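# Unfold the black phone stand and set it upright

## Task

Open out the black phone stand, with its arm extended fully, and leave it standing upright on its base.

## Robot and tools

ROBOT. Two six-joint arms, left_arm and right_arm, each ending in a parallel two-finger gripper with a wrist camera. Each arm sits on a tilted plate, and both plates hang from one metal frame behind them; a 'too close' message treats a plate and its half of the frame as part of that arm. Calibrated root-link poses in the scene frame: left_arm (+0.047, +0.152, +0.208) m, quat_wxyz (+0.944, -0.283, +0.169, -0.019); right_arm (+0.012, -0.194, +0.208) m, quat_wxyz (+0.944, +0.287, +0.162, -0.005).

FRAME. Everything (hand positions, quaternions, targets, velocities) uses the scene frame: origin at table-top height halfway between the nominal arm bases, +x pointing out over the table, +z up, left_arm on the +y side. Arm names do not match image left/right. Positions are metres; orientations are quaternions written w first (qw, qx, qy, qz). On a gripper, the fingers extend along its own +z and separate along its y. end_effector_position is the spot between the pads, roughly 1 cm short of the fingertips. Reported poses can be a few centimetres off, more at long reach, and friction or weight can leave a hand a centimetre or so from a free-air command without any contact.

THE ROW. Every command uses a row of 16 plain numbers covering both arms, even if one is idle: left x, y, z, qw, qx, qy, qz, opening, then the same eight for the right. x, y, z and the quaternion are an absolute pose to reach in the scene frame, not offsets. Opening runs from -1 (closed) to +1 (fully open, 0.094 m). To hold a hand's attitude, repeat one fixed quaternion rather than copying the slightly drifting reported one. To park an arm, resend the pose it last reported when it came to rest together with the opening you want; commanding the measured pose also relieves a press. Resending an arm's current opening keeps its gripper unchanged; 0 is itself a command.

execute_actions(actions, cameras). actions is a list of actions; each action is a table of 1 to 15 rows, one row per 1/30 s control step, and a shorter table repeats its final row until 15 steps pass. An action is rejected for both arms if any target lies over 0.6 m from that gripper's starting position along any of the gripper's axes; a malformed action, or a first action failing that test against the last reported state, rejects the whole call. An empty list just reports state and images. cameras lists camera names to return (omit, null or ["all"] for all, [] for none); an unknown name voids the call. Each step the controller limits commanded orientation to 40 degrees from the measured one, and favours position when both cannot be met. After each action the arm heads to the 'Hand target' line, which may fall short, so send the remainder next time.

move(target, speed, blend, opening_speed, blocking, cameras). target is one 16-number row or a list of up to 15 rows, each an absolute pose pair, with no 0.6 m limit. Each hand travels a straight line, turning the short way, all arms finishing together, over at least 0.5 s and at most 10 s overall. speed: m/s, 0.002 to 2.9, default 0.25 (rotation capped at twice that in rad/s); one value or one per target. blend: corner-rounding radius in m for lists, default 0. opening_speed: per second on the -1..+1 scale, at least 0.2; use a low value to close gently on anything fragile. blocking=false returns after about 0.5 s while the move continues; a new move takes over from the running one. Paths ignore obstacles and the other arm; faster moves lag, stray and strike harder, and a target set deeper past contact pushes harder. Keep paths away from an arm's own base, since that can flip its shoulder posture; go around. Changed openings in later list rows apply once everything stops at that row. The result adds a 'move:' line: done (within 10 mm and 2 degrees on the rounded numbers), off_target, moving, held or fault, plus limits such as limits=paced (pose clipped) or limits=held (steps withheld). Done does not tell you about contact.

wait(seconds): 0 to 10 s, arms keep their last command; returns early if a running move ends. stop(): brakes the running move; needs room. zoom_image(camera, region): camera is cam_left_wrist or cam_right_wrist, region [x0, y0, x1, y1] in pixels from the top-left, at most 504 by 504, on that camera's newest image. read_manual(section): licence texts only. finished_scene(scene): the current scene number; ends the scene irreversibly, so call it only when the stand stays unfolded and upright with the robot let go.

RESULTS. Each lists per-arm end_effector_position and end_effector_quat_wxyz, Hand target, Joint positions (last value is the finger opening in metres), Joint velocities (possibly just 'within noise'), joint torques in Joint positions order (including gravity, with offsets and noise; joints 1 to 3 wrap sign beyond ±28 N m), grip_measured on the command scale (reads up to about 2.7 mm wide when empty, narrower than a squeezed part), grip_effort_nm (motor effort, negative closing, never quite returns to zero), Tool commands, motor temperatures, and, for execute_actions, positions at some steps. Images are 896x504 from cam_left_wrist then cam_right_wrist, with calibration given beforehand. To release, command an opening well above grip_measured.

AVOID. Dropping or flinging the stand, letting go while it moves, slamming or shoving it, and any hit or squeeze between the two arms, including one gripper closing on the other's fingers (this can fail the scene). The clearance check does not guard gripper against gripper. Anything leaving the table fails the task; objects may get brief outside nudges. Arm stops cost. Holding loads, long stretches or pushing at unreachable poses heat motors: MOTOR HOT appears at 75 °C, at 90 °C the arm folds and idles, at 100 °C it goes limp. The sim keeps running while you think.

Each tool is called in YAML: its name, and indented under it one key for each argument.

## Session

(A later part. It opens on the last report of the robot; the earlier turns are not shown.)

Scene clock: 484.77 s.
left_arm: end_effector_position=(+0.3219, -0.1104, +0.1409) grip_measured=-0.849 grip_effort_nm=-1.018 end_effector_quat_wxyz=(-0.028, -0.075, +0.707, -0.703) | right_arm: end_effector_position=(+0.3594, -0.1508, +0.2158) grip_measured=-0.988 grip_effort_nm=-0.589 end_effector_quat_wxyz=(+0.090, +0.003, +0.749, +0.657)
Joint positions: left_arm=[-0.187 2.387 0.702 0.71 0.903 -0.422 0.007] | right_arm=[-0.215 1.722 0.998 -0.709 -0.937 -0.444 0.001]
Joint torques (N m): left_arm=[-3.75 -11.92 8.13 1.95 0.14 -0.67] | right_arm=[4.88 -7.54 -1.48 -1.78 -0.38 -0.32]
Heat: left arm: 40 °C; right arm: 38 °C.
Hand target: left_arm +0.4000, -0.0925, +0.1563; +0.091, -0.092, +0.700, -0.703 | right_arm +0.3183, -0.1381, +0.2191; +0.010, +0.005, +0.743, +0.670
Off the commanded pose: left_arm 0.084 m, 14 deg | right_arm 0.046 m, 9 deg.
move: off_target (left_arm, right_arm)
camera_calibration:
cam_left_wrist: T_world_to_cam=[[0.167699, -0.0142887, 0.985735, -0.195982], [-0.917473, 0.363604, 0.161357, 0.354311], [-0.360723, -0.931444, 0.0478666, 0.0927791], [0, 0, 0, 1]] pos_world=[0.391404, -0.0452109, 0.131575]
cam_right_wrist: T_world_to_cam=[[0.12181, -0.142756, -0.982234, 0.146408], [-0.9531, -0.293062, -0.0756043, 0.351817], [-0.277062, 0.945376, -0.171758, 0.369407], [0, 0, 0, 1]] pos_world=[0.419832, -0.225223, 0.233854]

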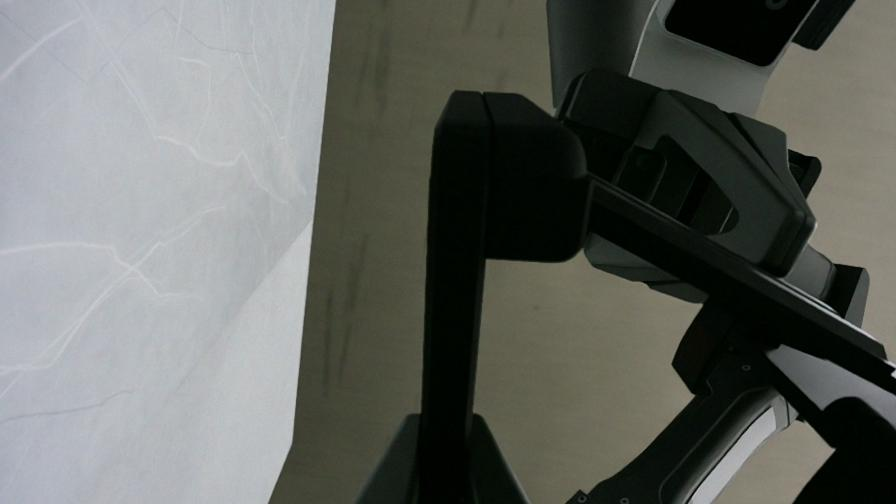

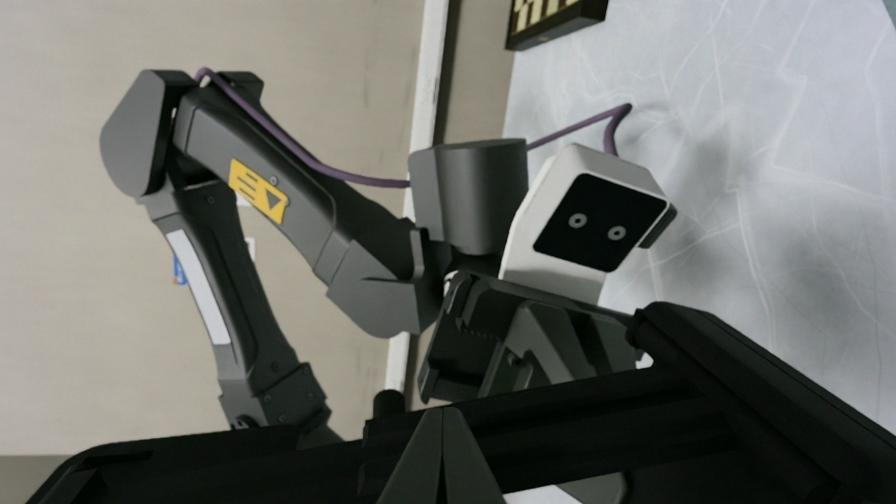

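move:
  target:
    - [0.33, -0.105, 0.145, 0.05, -0.093, 0.701, -0.703, -1, 0.385, -0.155, 0.217, 0.04, 0.005, 0.743, 0.670, -1]
    - [0.33, -0.09, 0.15, 0.03, -0.12, 0.701, -0.703, -1, 0.39, -0.29, 0.23, 0.009, 0.005, 0.743, 0.670, -1]
    - [0.33, -0.07, 0.17, -0.153, -0.327, 0.627, -0.690, -1, 0.30, -0.27, 0.33, 0.0, 0.3, 0.95, 0.1, 1]
  speed: 0.1

zoom_image:
  camera: "cam_left_wrist"
  region: [396, 50, 896, 504]

Scene clock: 513.10 s.
left_arm: end_effector_position=(+0.3228, -0.0757, +0.1618) grip_measured=-0.849 grip_effort_nm=-1.013 end_effector_quat_wxyz=(-0.168, -0.334, +0.633, -0.677) | right_arm: end_effector_position=(+0.2990, -0.2686, +0.3279) grip_measured=-0.988 grip_effort_nm=-0.584 end_effector_quat_wxyz=(-0.002, +0.302, +0.947, +0.109)
Joint positions: left_arm=[-0.161 2.299 0.468 1.08 0.843 -1.168 0.007] | right_arm=[0.519 1.24 1.304 -1.457 0.51 1.027 0.001]
Joint torques (N m): left_arm=[-4.34 -8.08 -0.21 0.94 0.75 0.04] | right_arm=[3.56 -0.84 5.3 0.16 0.04 0.13]
Heat: left arm: 42 °C; right arm: 37 °C.
Hand target: left_arm +0.3298, -0.0702, +0.1697; -0.153, -0.327, +0.627, -0.690 | right_arm +0.3000, -0.2700, +0.3300; +0.000, +0.299, +0.949, +0.100
Tool commands: left_gripper/opening=-1.0 right_gripper/opening=-1.0
Off the commanded pose: left_arm 0.012 m, 3 deg | right_arm 0.003 m, 1 deg.
move: off_target (left_arm; path cut at 10 s); path passed 2 of 3 targets; target 3's new opening was not sent
camera_calibration:
cam_left_wrist: T_world_to_cam=[[0.670164, 0.129849, 0.730767, -0.326244], [-0.736453, 0.238762, 0.632953, 0.194894], [-0.0922905, -0.962357, 0.255638, 0.00186671], [0, 0, 0, 1]] pos_world=[0.36234, -0.00237426, 0.114572]
cam_right_wrist: T_world_to_cam=[[-0.566059, -0.799331, -0.201614, 0.0204747], [-0.773591, 0.430557, 0.464949, 0.231716], [-0.284842, 0.419155, -0.862075, 0.570572], [0, 0, 0, 1]] pos_world=[0.353366, -0.322559, 0.388268]

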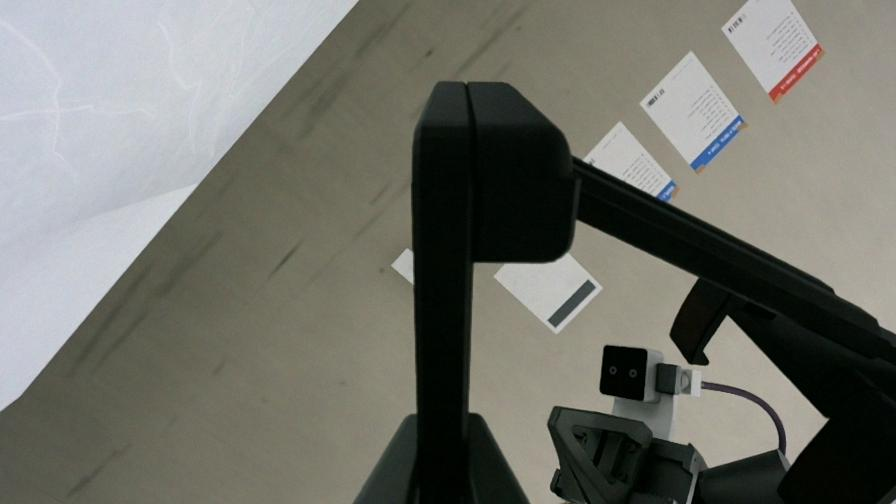

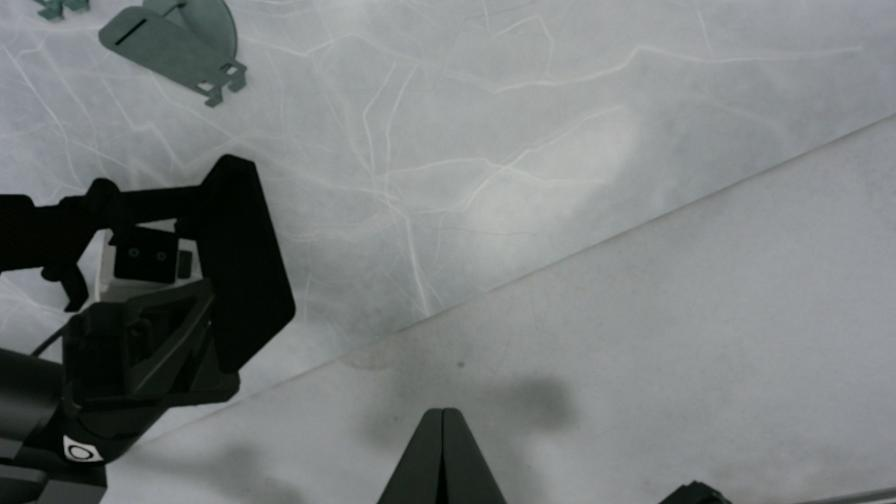

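Scaled by 1.008.

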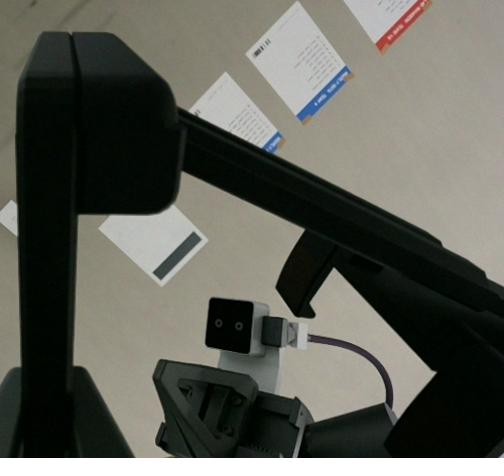

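move:
  target:
    - [0.33, -0.07, 0.17, -0.153, -0.327, 0.627, -0.690, -1, 0.32, -0.13, 0.34, 0.339, -0.123, 0.931, 0.045, 1]
  speed: 0.12

zoom_image:
  camera: "cam_right_wrist"
  region: [200, 0, 704, 504]

Scene clock: 521.77 s.
left_arm: end_effector_position=(+0.3230, -0.0756, +0.1619) grip_measured=-0.849 grip_effort_nm=-1.013 end_effector_quat_wxyz=(-0.168, -0.335, +0.633, -0.677) | right_arm: end_effector_position=(+0.3219, -0.1313, +0.3406) grip_measured=+0.997 grip_effort_nm=0.193 end_effector_quat_wxyz=(+0.333, -0.117, +0.934, +0.052)
Joint positions: left_arm=[-0.161 2.299 0.468 1.082 0.843 -1.169 0.007] | right_arm=[1.047 1.289 0.84 -0.695 0.968 0.313 0.094]
Joint torques (N m): left_arm=[-4.36 -8.17 -0.16 0.92 0.77 0.05] | right_arm=[3.92 -0.39 4.18 1.17 0.3 -0.11]
Heat: left arm: 40 °C; right arm: 35 °C.
Hand target: left_arm +0.3298, -0.0702, +0.1697; -0.153, -0.327, +0.627, -0.690 | right_arm +0.3200, -0.1301, +0.3400; +0.339, -0.123, +0.932, +0.045
Off the commanded pose: left_arm 0.012 m, 3 deg | right_arm 0.002 m, 1 deg.
move: off_target (left_arm)
camera_calibration:
cam_left_wrist: T_world_to_cam=[[0.669977, 0.130528, 0.730817, -0.326322], [-0.736698, 0.238475, 0.632776, 0.195014], [-0.0916873, -0.962337, 0.255933, 0.00159822], [0, 0, 0, 1]] pos_world=[0.362441, -0.00237393, 0.114673]
cam_right_wrist: T_world_to_cam=[[0.256163, -0.96658, -0.0102231, -0.206237], [-0.934092, -0.244804, -0.25989, 0.394255], [0.248702, 0.0761236, -0.965584, 0.348896], [0, 0, 0, 1]] pos_world=[0.33433, -0.129388, 0.437243]

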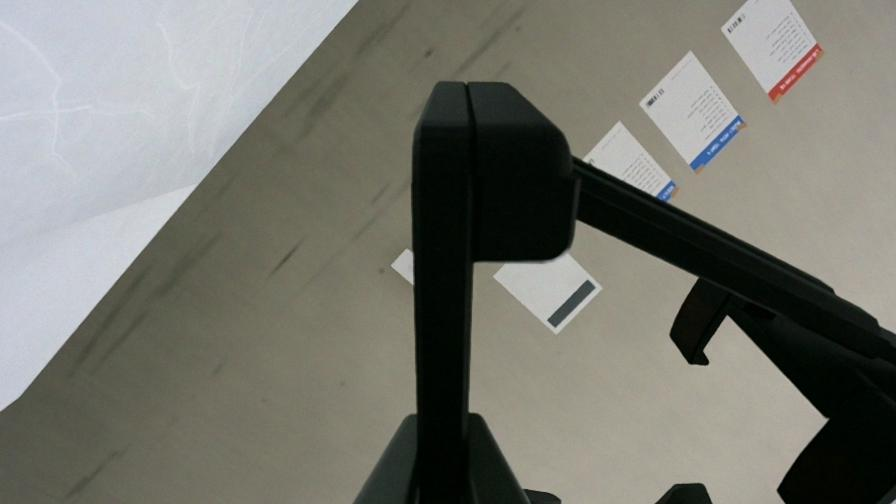

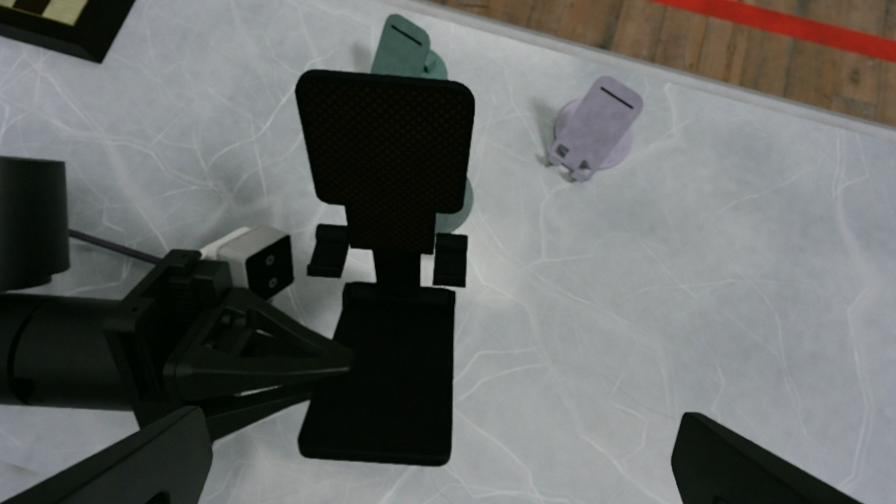

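Scaled by 1.000.

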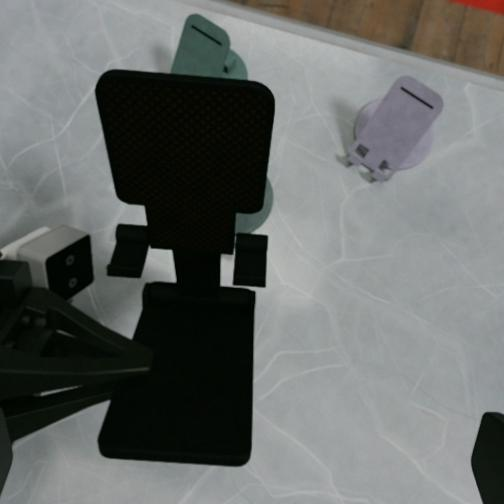

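move:
  target: [0.33, -0.07, 0.17, -0.298, -0.455, 0.541, -0.641, -1, 0.33, -0.10, 0.27, 0.379, -0.121, 0.916, 0.05, 1]
  speed: 0.1

zoom_image:
  camera: "cam_right_wrist"
  region: [200, 0, 704, 504]

Scene clock: 534.83 s.
left_arm: end_effector_position=(+0.3238, -0.0754, +0.1623) grip_measured=-0.849 grip_effort_nm=-1.013 end_effector_quat_wxyz=(-0.308, -0.463, +0.546, -0.627) | right_arm: end_effector_position=(+0.3334, -0.1032, +0.2760) grip_measured=+0.997 grip_effort_nm=0.188 end_effector_quat_wxyz=(+0.384, -0.112, +0.915, +0.047)
Joint positions: left_arm=[-0.161 2.299 0.468 1.087 0.843 -1.603 0.007] | right_arm=[0.913 1.368 0.505 0.051 0.93 -0.027 0.094]
Joint torques (N m): left_arm=[-4.23 -7.98 -0.28 0.93 0.76 -0.01] | right_arm=[2.62 -0.95 3.88 1.37 -0.18 -0.08]
Heat: left arm: 38 °C; right arm: 33 °C.
Hand target: left_arm +0.3299, -0.0702, +0.1698; +0.298, +0.455, -0.541, +0.641 | right_arm +0.3299, -0.1001, +0.2701; +0.379, -0.121, +0.916, +0.050
Off the commanded pose: left_arm 0.011 m, 2 deg | right_arm 0.008 m, 1 deg.
move: off_target (left_arm)
camera_calibration:
cam_left_wrist: T_world_to_cam=[[0.902923, 0.201054, 0.379877, -0.340274], [-0.426492, 0.309647, 0.849837, 0.0650379], [0.0532354, -0.929352, 0.365336, -0.0603956], [0, 0, 0, 1]] pos_world=[0.338195, -0.00785403, 0.0960554]
cam_right_wrist: T_world_to_cam=[[0.244389, -0.969632, 0.00933685, -0.184404], [-0.903503, -0.231196, -0.360874, 0.414158], [0.352074, 0.0797578, -0.932568, 0.238429], [0, 0, 0, 1]] pos_world=[0.335314, -0.102069, 0.373532]

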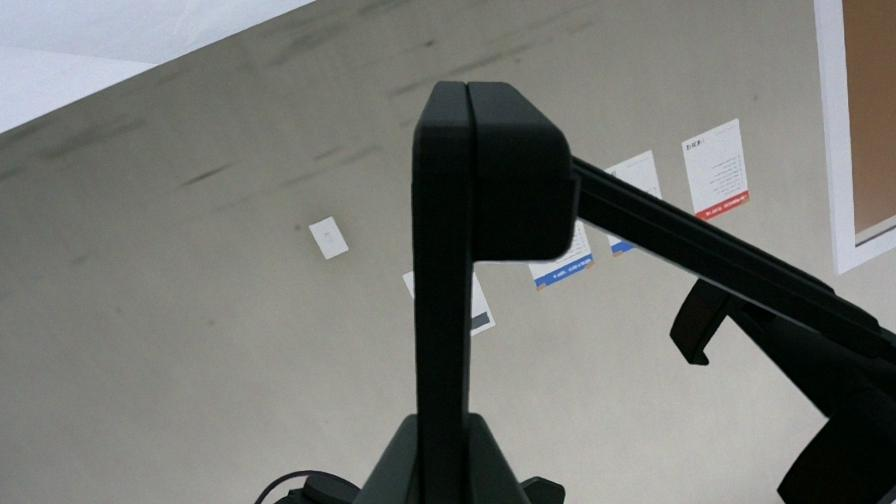

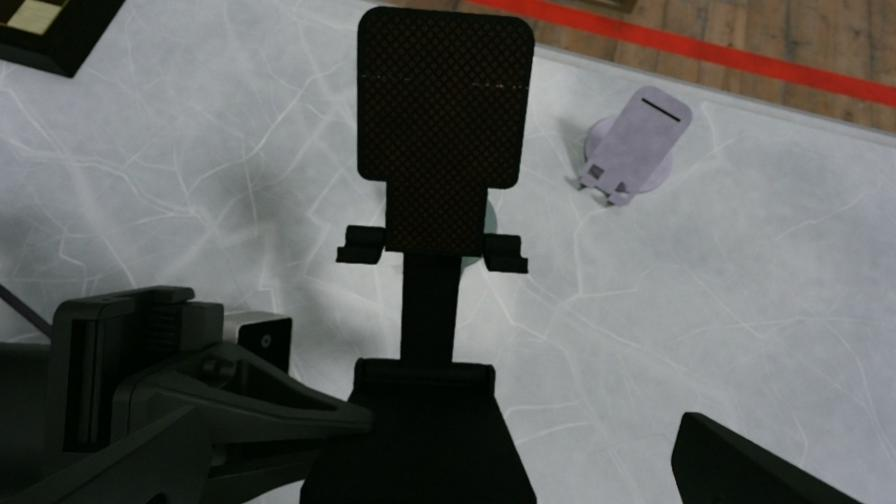

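Scaled by 1.000.

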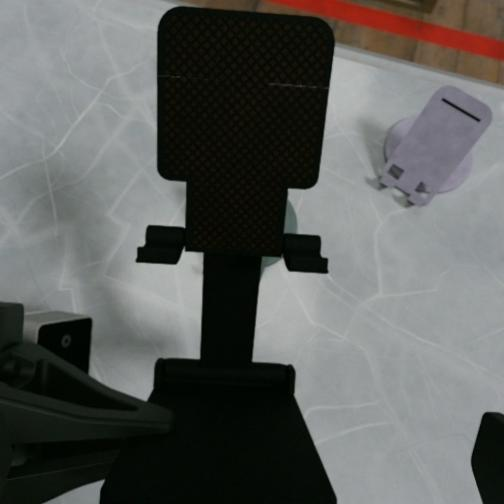

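move:
  target:
    - [0.33, -0.07, 0.17, -0.298, -0.455, 0.541, -0.641, -1, 0.382, -0.084, 0.212, 0.379, -0.121, 0.916, 0.05, 1]
  speed: 0.06

zoom_image:
  camera: "cam_right_wrist"
  region: [200, 0, 704, 504]

Scene clock: 541.37 s.
left_arm: end_effector_position=(+0.3239, -0.0754, +0.1624) grip_measured=-0.849 grip_effort_nm=-1.018 end_effector_quat_wxyz=(-0.308, -0.463, +0.546, -0.627) | right_arm: end_effector_position=(+0.3780, -0.0896, +0.2128) grip_measured=+0.997 grip_effort_nm=0.183 end_effector_quat_wxyz=(+0.377, -0.118, +0.918, +0.042)
Joint positions: left_arm=[-0.161 2.299 0.468 1.087 0.843 -1.604 0.007] | right_arm=[0.672 1.669 0.503 0.513 0.755 -0.266 0.094]
Joint torques (N m): left_arm=[-4.36 -7.97 -0.29 0.91 0.78 0.04] | right_arm=[3.6 -2.28 4.72 1.32 -0.32 -0.11]
Heat: left arm: 38 °C; right arm: 33 °C.
Hand target: left_arm +0.3299, -0.0702, +0.1698; +0.298, +0.455, -0.541, +0.641 | right_arm +0.3819, -0.0842, +0.2121; +0.379, -0.121, +0.916, +0.050
Off the commanded pose: left_arm 0.011 m, 2 deg | right_arm 0.007 m, 1 deg.
move: off_target (left_arm)
camera_calibration:
cam_left_wrist: T_world_to_cam=[[0.902883, 0.201491, 0.379742, -0.340373], [-0.426528, 0.309668, 0.849812, 0.0650103], [0.0536355, -0.929251, 0.365535, -0.0605912], [0, 0, 0, 1]] pos_world=[0.338295, -0.00785405, 0.0961555]
cam_right_wrist: T_world_to_cam=[[0.252095, -0.967468, 0.0212903, -0.186797], [-0.905905, -0.243675, -0.346352, 0.431455], [0.340272, 0.0680265, -0.937863, 0.167249], [0, 0, 0, 1]] pos_world=[0.381037, -0.0869631, 0.310269]

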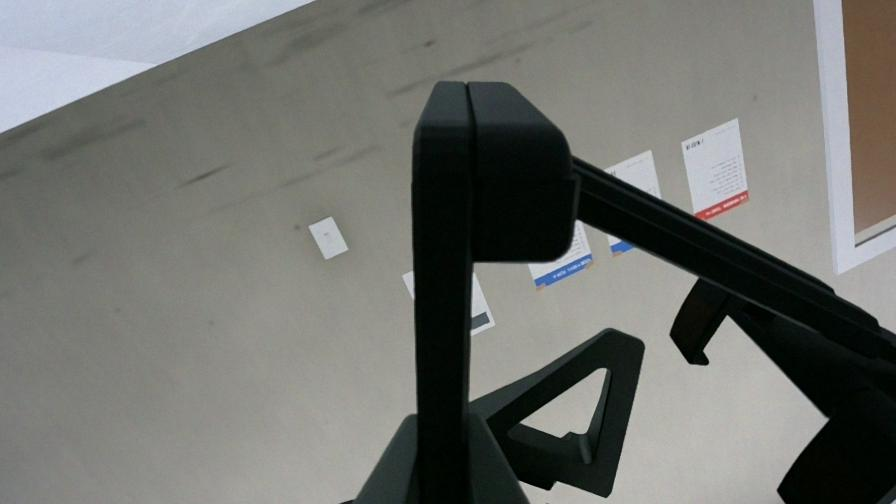

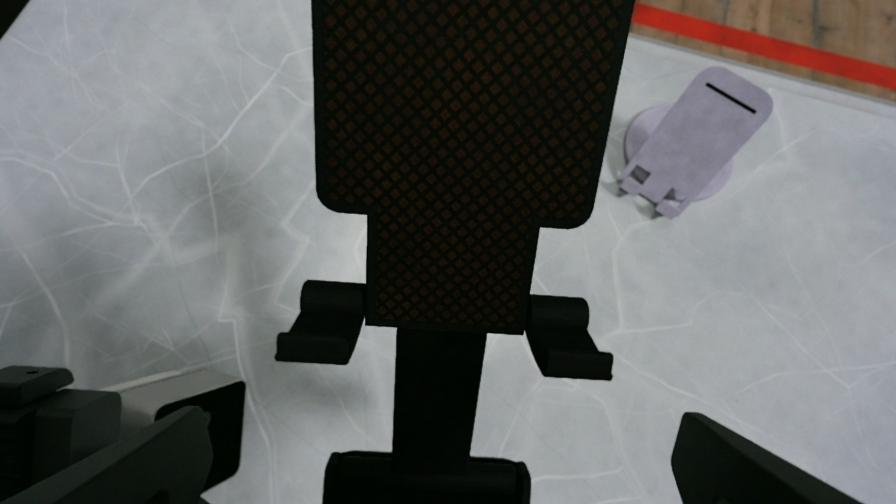

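Scaled by 1.000.

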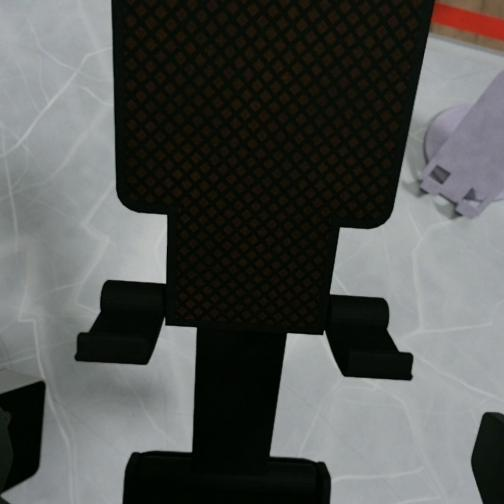

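move:
  target:
    - [0.33, -0.07, 0.17, -0.298, -0.455, 0.541, -0.641, -1, 0.413, -0.077, 0.192, 0.379, -0.121, 0.916, 0.05, 1]
    - [0.33, -0.07, 0.17, -0.298, -0.455, 0.541, -0.641, -1, 0.413, -0.077, 0.192, 0.379, -0.121, 0.916, 0.05, 0.3]
  speed: 0.05
  opening_speed: 0.3

zoom_image:
  camera: "cam_right_wrist"
  region: [200, 0, 704, 504]

Scene clock: 548.20 s.
left_arm: end_effector_position=(+0.3241, -0.0753, +0.1625) grip_measured=-0.849 grip_effort_nm=-1.013 end_effector_quat_wxyz=(-0.308, -0.463, +0.546, -0.627) | right_arm: end_effector_position=(+0.4099, -0.0828, +0.1948) grip_measured=+0.454 grip_effort_nm=-0.965 end_effector_quat_wxyz=(+0.378, -0.117, +0.917, +0.043)
Joint positions: left_arm=[-0.161 2.299 0.468 1.088 0.843 -1.605 0.007] | right_arm=[0.589 1.8 0.598 0.595 0.687 -0.331 0.068]
Joint torques (N m): left_arm=[-4.3 -7.99 -0.27 0.93 0.76 0.02] | right_arm=[4.56 -3.11 4.51 1.35 -0.35 -0.09]
Heat: left arm: 38 °C; right arm: 33 °C.
Hand target: left_arm +0.3299, -0.0702, +0.1698; +0.298, +0.455, -0.541, +0.641 | right_arm +0.4128, -0.0772, +0.1922; +0.379, -0.121, +0.916, +0.050
Off the commanded pose: left_arm 0.011 m, 2 deg | right_arm 0.007 m, 1 deg.
move: off_target (left_arm)
camera_calibration:
cam_left_wrist: T_world_to_cam=[[0.902678, 0.202242, 0.37983, -0.340545], [-0.426886, 0.309615, 0.849651, 0.0651159], [0.0542345, -0.929105, 0.365817, -0.0607744], [0, 0, 0, 1]] pos_world=[0.338496, -0.00775397, 0.0962557]
cam_right_wrist: T_world_to_cam=[[0.250896, -0.967818, 0.0194655, -0.187045], [-0.90556, -0.241767, -0.348583, 0.456294], [0.342071, 0.0698309, -0.937076, 0.138266], [0, 0, 0, 1]] pos_world=[0.412834, -0.080364, 0.292263]

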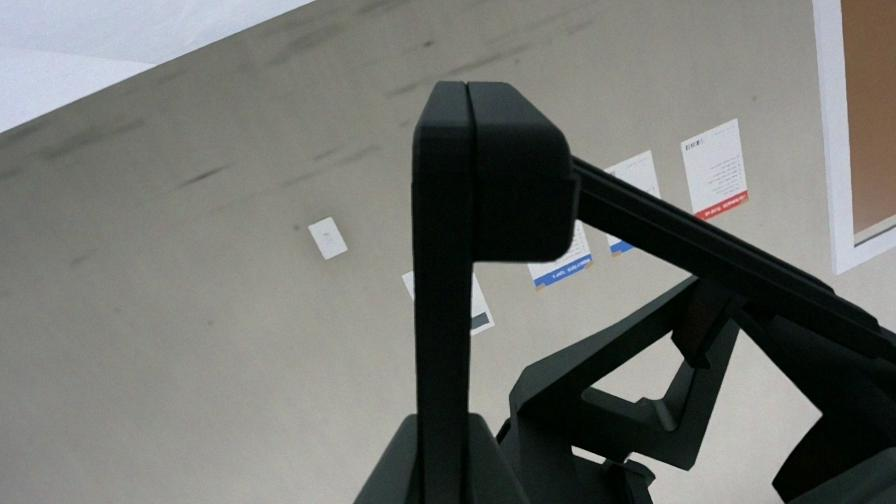

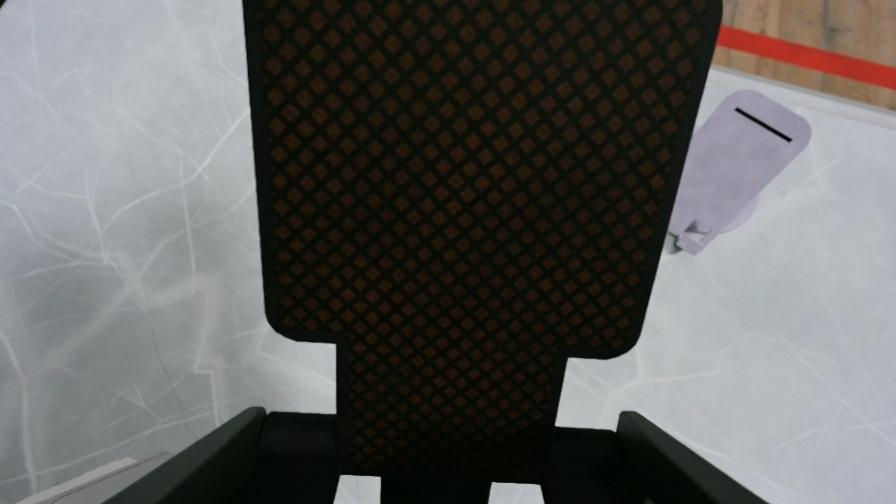

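Scaled by 1.000.

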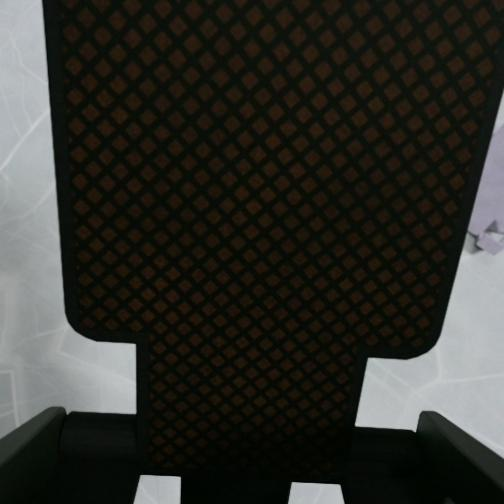

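move:
  target:
    - [0.33, -0.07, 0.165, -0.298, -0.455, 0.541, -0.641, -1, 0.392, -0.082, 0.223, 0.214, -0.128, 0.967, 0.028, 0.25]
    - [0.33, -0.07, 0.16, -0.298, -0.455, 0.541, -0.641, -1, 0.382, -0.084, 0.262, 0.086, -0.130, 0.987, 0.011, 0.25]
  speed: 0.04

zoom_image:
  camera: "cam_left_wrist"
  region: [396, 50, 896, 504]

Scene clock: 561.10 s.
left_arm: end_effector_position=(+0.3221, -0.0747, +0.1801) grip_measured=-0.849 grip_effort_nm=-1.018 end_effector_quat_wxyz=(-0.302, -0.412, +0.542, -0.667) | right_arm: end_effector_position=(+0.3879, -0.0889, +0.2513) grip_measured=+0.449 grip_effort_nm=-0.984 end_effector_quat_wxyz=(+0.091, -0.116, +0.989, +0.010)
Joint positions: left_arm=[-0.157 2.299 0.469 1.12 0.942 -1.544 0.007] | right_arm=[0.718 1.922 1.385 -0.975 0.738 0.39 0.068]
Joint torques (N m): left_arm=[-2.32 -5.11 1.33 0.56 -0.1 -0.42] | right_arm=[9.07 -5.71 6.67 -0.23 -0.07 0.2]
Heat: left arm: 37 °C; right arm: 34 °C.
Hand target: left_arm +0.3292, -0.0692, +0.1606; +0.298, +0.455, -0.541, +0.642 | right_arm +0.3821, -0.0843, +0.2617; +0.087, -0.130, +0.988, +0.011
Off the commanded pose: left_arm 0.022 m, 6 deg | right_arm 0.013 m, 2 deg.
move: off_target (left_arm, right_arm)
camera_calibration:
cam_left_wrist: T_world_to_cam=[[0.863143, 0.214745, 0.457022, -0.345784], [-0.504911, 0.379582, 0.77523, 0.0929161], [-0.00700021, -0.89989, 0.436061, -0.0572485], [0, 0, 0, 1]] pos_world=[0.344975, -0.0125312, 0.110963]
cam_right_wrist: T_world_to_cam=[[0.23867, -0.971075, 0.00699976, -0.180922], [-0.943551, -0.230189, 0.238168, 0.322873], [-0.229668, -0.0634483, -0.971199, 0.41763], [0, 0, 0, 1]] pos_world=[0.443745, -0.0748695, 0.32997]

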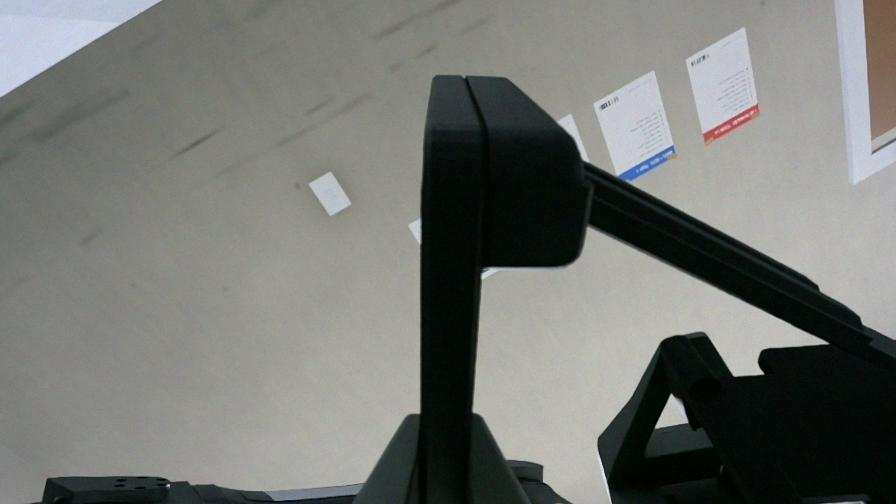

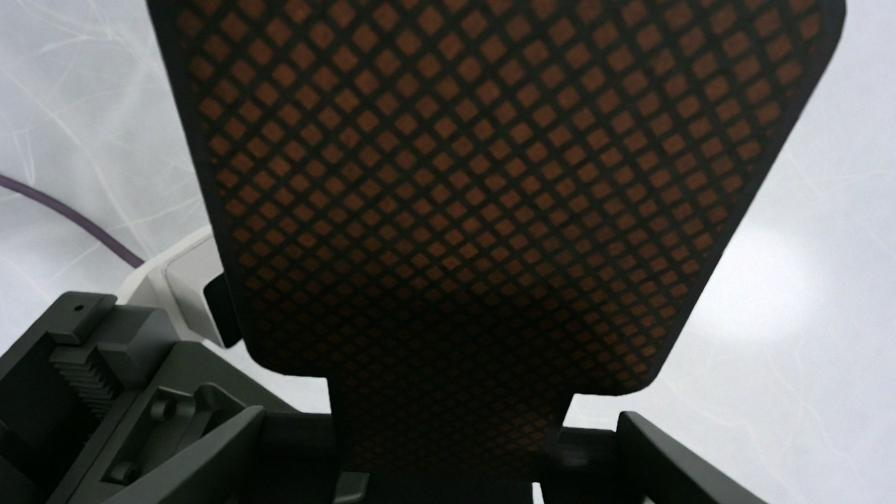

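Scaled by 1.008.

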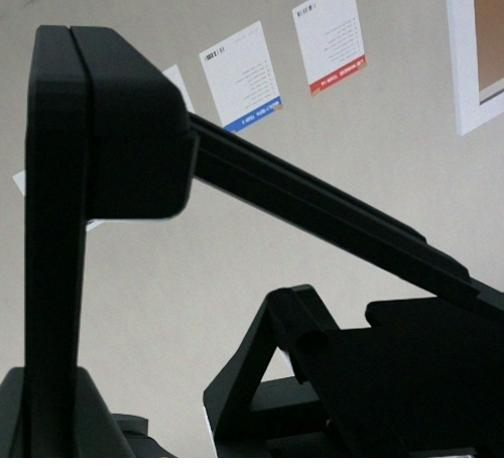

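move:
  target:
    - [0.33, -0.07, 0.15, -0.298, -0.455, 0.541, -0.641, -1, 0.386, -0.082, 0.292, -0.087, -0.130, 0.987, -0.011, 0.25]
  speed: 0.04

zoom_image:
  camera: "cam_left_wrist"
  region: [396, 50, 896, 504]

Scene clock: 569.10 s.
left_arm: end_effector_position=(+0.3313, -0.0712, +0.1769) grip_measured=-0.849 grip_effort_nm=-1.013 end_effector_quat_wxyz=(-0.286, -0.409, +0.540, -0.677) | right_arm: end_effector_position=(+0.3905, -0.0829, +0.2791) grip_measured=+0.449 grip_effort_nm=-0.984 end_effector_quat_wxyz=(-0.045, -0.125, +0.991, -0.001)
Joint positions: left_arm=[-0.137 2.312 0.487 1.141 0.954 -1.528 0.007] | right_arm=[0.718 2.193 1.904 -1.528 0.602 0.564 0.068]
Joint torques (N m): left_arm=[-2.33 -3.59 1.14 0.35 -0.05 -0.32] | right_arm=[8.75 -8.18 6.58 -0.55 -0.43 0.05]
Heat: left arm: 37 °C; right arm: 34 °C.
Hand target: left_arm +0.3286, -0.0690, +0.1514; +0.298, +0.455, -0.541, +0.642 | right_arm +0.3858, -0.0822, +0.2914; -0.053, -0.130, +0.990, +0.011
Off the commanded pose: left_arm 0.027 m, 7 deg | right_arm 0.014 m, 5 deg.
joint sent to its limit (right arm) — joint 4 (wrist pitch), lower limit. The joint targets are off in orientation, not in position.
move: off_target (left_arm, right_arm)
camera_calibration:
cam_left_wrist: T_world_to_cam=[[0.84352, 0.238826, 0.481078, -0.348993], [-0.537076, 0.366967, 0.759529, 0.111268], [0.00485574, -0.899053, 0.437812, -0.0568749], [0, 0, 0, 1]] pos_world=[0.354418, -0.00861664, 0.108282]
cam_right_wrist: T_world_to_cam=[[0.256243, -0.966601, -0.00469331, -0.17916], [-0.841148, -0.225373, 0.491606, 0.209712], [-0.476245, -0.122023, -0.870805, 0.509019], [0, 0, 0, 1]] pos_world=[0.464725, -0.0638006, 0.33932]

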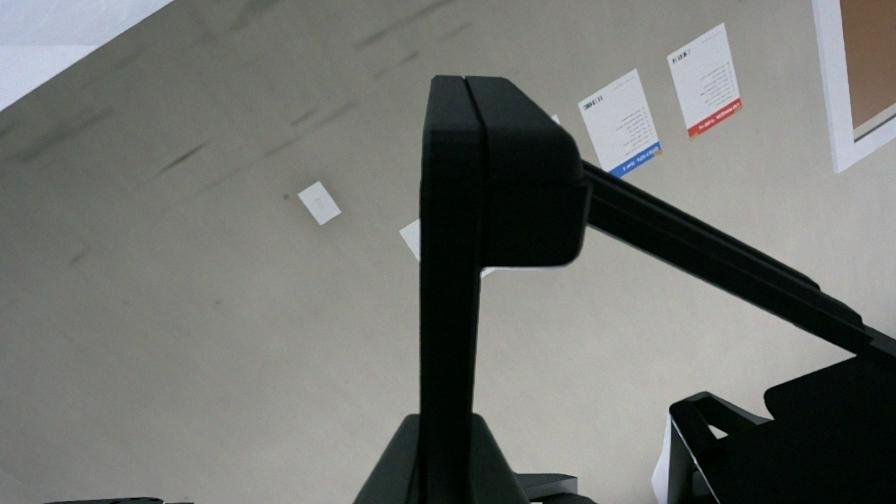

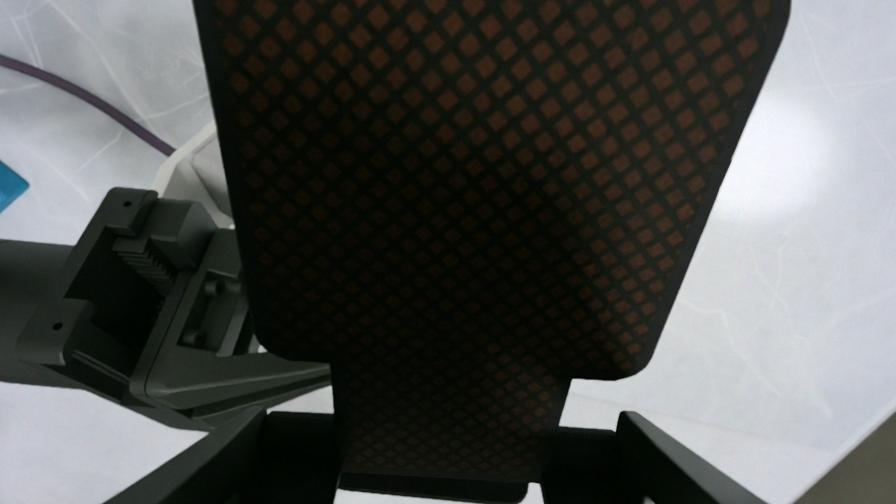

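Scaled by 1.008.

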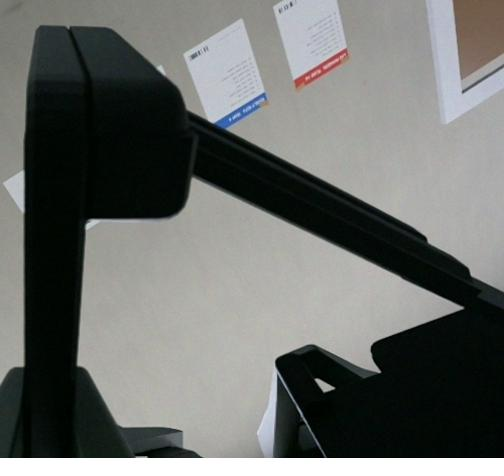

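move:
  target:
    - [0.33,-0.07,0.165,-0.298,-0.455,0.541,-0.641,-1,0.386,-0.082,0.285,-0.087,-0.130,0.987,-0.011,0.9]
    - [0.33,-0.07,0.165,-0.298,-0.455,0.541,-0.641,-1,0.355,-0.09,0.38,-0.087,-0.130,0.987,-0.011,0.9]
    - [0.33,-0.07,0.165,-0.298,-0.455,0.541,-0.641,-1,0.35,-0.25,0.33,-0.087,-0.130,0.987,-0.011,0.9]
  speed: 0.12
  opening_speed: 1

move:
  target: [0.33,-0.07,0.165,-0.298,-0.455,0.541,-0.641,-1,0.37,-0.31,0.21,0.009,0.005,0.743,0.670,0.9]
  speed: 0.2

Scene clock: 592.87 s.
left_arm: end_effector_position=(+0.3295, -0.0709, +0.1582) grip_measured=-0.849 grip_effort_nm=-1.013 end_effector_quat_wxyz=(-0.298, -0.464, +0.542, -0.634) | right_arm: end_effector_position=(+0.3545, -0.2428, +0.3282) grip_measured=+0.897 grip_effort_nm=0.183 end_effector_quat_wxyz=(+0.001, -0.120, +0.992, +0.034)
Joint positions: left_arm=[-0.136 2.312 0.477 1.107 0.857 -1.592 0.007] | right_arm=[0.562 1.593 1.586 -1.561 0.609 0.299 0.089]
Joint torques (N m): left_arm=[-5.45 -7.62 -0.28 0.68 0.72 0.04] | right_arm=[4.34 -5.53 2.93 -0.04 0.1 -0.17]
Heat: left arm: 37 °C; right arm: 36 °C.
Hand target: left_arm +0.3299, -0.0701, +0.1649; +0.298, +0.455, -0.541, +0.641 | right_arm +0.3501, -0.2498, +0.3292; +0.002, -0.127, +0.992, +0.026
Off the commanded pose: left_arm 0.007 m, 1 deg | right_arm 0.009 m, 11 deg.
joint sent to its limit (right arm) — joint 4 (wrist pitch), lower limit. The joint targets are off in orientation, not in position.
move: off_target (right_arm)
camera_calibration:
cam_left_wrist: T_world_to_cam=[[0.893255, 0.221765, 0.391045, -0.342027], [-0.444252, 0.302289, 0.843363, 0.0759577], [0.06882, -0.927061, 0.368541, -0.0604425], [0, 0, 0, 1]] pos_world=[0.343421, -0.00314532, 0.0919637]
cam_right_wrist: T_world_to_cam=[[0.247402, -0.96689, -0.0625867, -0.302111], [-0.881051, -0.251375, 0.400699, 0.156969], [-0.403164, -0.0439914, -0.91407, 0.522384], [0, 0, 0, 1]] pos_world=[0.423647, -0.22967, 0.39569]

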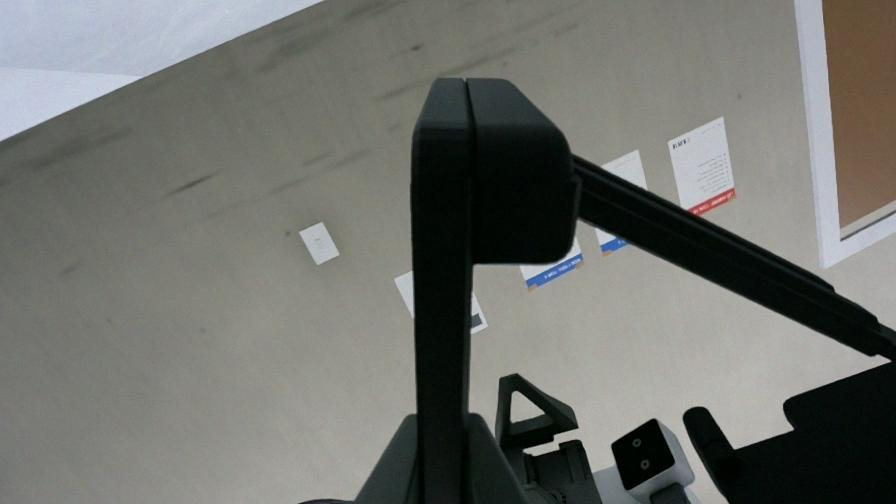

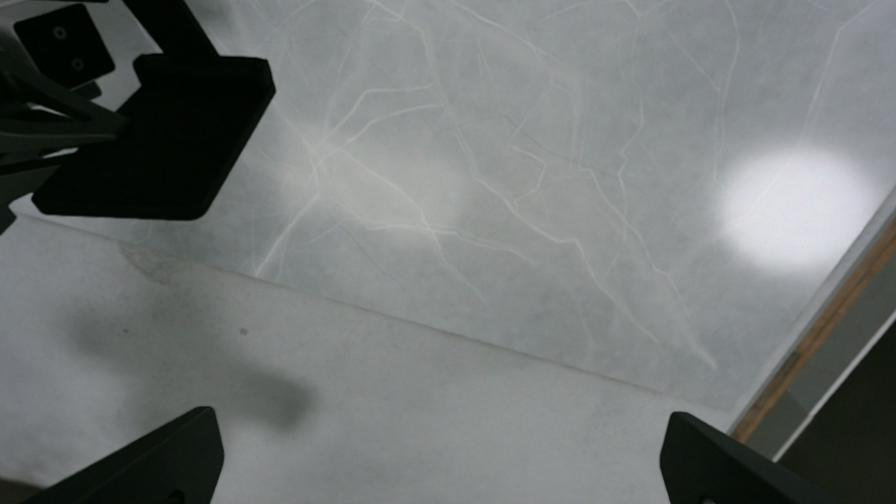

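Scene clock: 597.17 s.
left_arm: end_effector_position=(+0.3295, -0.0709, +0.1582) grip_measured=-0.849 grip_effort_nm=-1.018 end_effector_quat_wxyz=(-0.298, -0.464, +0.542, -0.634) | right_arm: end_effector_position=(+0.3700, -0.3166, +0.2174) grip_measured=+0.897 grip_effort_nm=0.178 end_effector_quat_wxyz=(+0.047, +0.030, +0.786, +0.615)
Joint positions: left_arm=[-0.136 2.312 0.477 1.106 0.857 -1.592 0.007] | right_arm=[-0.583 1.876 1.64 -1.57 -0.801 -0.877 0.089]
Joint torques (N m): left_arm=[-5.48 -7.53 -0.31 0.72 0.7 0.02] | right_arm=[2.69 -7.6 2.43 -1.35 -0.74 -0.26]
Heat: left arm: 38 °C; right arm: 36 °C.
Hand target: left_arm +0.3299, -0.0701, +0.1649; +0.298, +0.455, -0.541, +0.641 | right_arm +0.3698, -0.3097, +0.2101; +0.043, +0.036, +0.771, +0.634
Off the commanded pose: left_arm 0.007 m, 1 deg | right_arm 0.010 m, 10 deg.
joint sent to its limit (right arm) — joint 4 (wrist pitch), lower limit. The joint targets are off in orientation, not in position.
move: off_target (right_arm)
camera_calibration:
cam_left_wrist: T_world_to_cam=[[0.893419, 0.22152, 0.390809, -0.341973], [-0.443938, 0.302301, 0.843524, 0.0757907], [0.0687152, -0.927115, 0.368423, -0.0603889], [0, 0, 0, 1]] pos_world=[0.343321, -0.00314534, 0.0919635]
cam_right_wrist: T_world_to_cam=[[0.0197718, -0.246468, -0.968949, 0.124969], [-0.951346, -0.302698, 0.0575834, 0.280819], [-0.307491, 0.920667, -0.240461, 0.547659], [0, 0, 0, 1]] pos_world=[0.433085, -0.388408, 0.236609]

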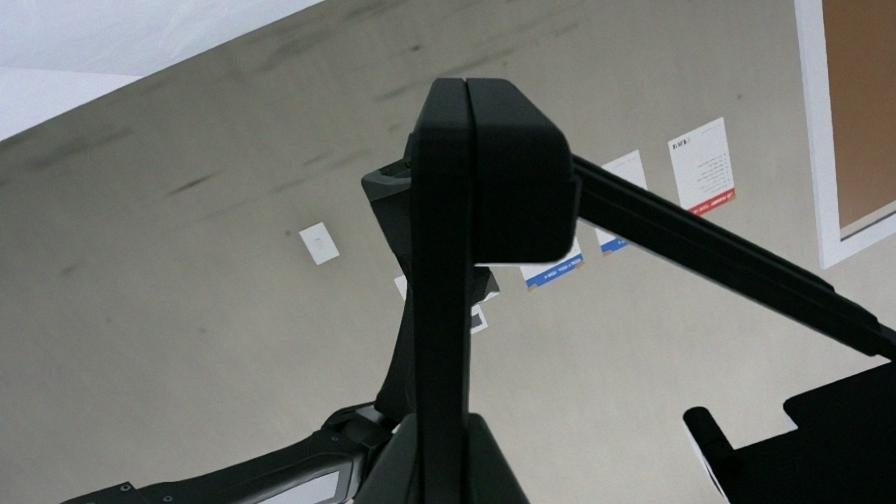

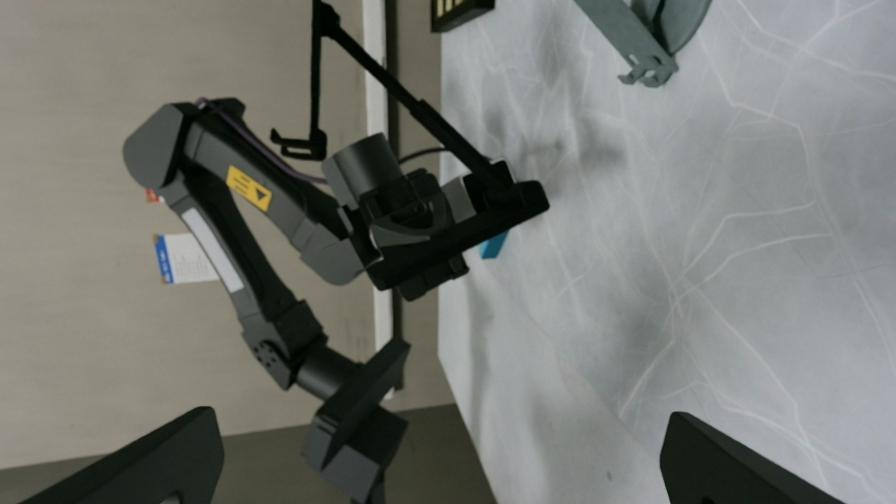

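move:
  target:
    - [0.33,-0.09,0.165,-0.153,-0.327,0.627,-0.690,-1,0.37,-0.31,0.21,0.009,0.005,0.743,0.670,0.9]
    - [0.33,-0.10,0.165,0.093,-0.093,0.701,-0.701,-1,0.37,-0.31,0.21,0.009,0.005,0.743,0.670,0.9]
  speed: 0.2

Scene clock: 603.77 s.
left_arm: end_effector_position=(+0.3366, -0.0911, +0.1599) grip_measured=-0.850 grip_effort_nm=-1.018 end_effector_quat_wxyz=(+0.091, -0.113, +0.707, -0.693) | right_arm: end_effector_position=(+0.3700, -0.3165, +0.2177) grip_measured=+0.897 grip_effort_nm=0.183 end_effector_quat_wxyz=(+0.048, +0.030, +0.786, +0.616)
Joint positions: left_arm=[-0.209 2.379 0.513 1.212 0.785 -0.56 0.007] | right_arm=[-0.583 1.876 1.64 -1.571 -0.802 -0.877 0.089]
Joint torques (N m): left_arm=[-7.86 -4.71 1.18 1.05 0.68 0.13] | right_arm=[2.74 -7.47 2.25 -1.28 -0.68 -0.27]
Heat: left arm: 38 °C; right arm: 36 °C.
Hand target: left_arm +0.3299, -0.0995, +0.1649; +0.093, -0.093, +0.701, -0.701 | right_arm +0.3697, -0.3097, +0.2101; +0.043, +0.036, +0.771, +0.634
Off the commanded pose: left_arm 0.012 m, 3 deg | right_arm 0.010 m, 9 deg.
joint sent to its limit (right arm) — joint 4 (wrist pitch), lower limit. The joint targets are off in orientation, not in position.
move: off_target (left_arm, right_arm)
camera_calibration:
cam_left_wrist: T_world_to_cam=[[0.0586815, -0.0236566, 0.997996, -0.182958], [-0.987098, 0.147814, 0.0615445, 0.377433], [-0.148974, -0.988732, -0.0146775, 0.0487022], [0, 0, 0, 1]] pos_world=[0.390555, -0.0119646, 0.160078]
cam_right_wrist: T_world_to_cam=[[0.0198946, -0.245153, -0.96928, 0.125694], [-0.951468, -0.302429, 0.0569623, 0.281111], [-0.307103, 0.921106, -0.239272, 0.547428], [0, 0, 0, 1]] pos_world=[0.433084, -0.388409, 0.236805]

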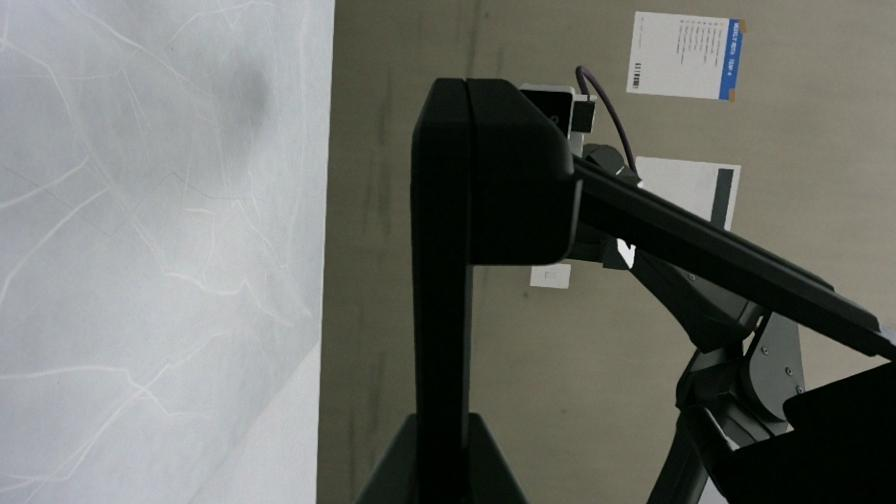

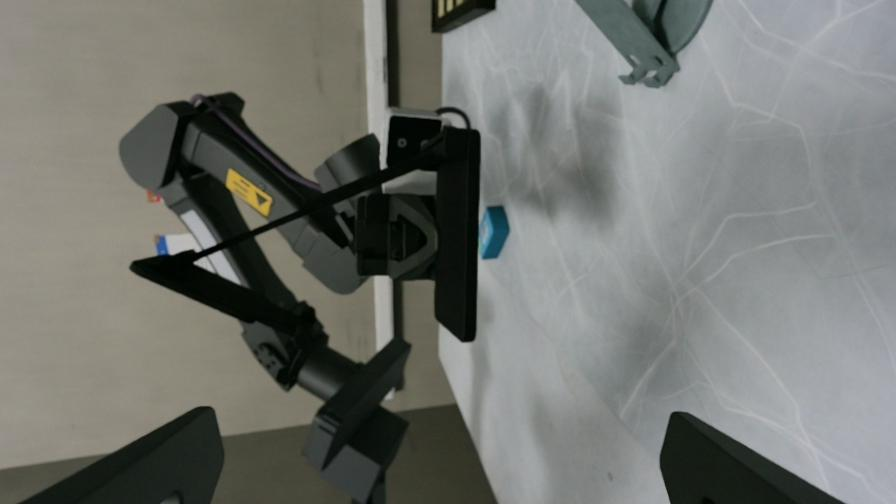

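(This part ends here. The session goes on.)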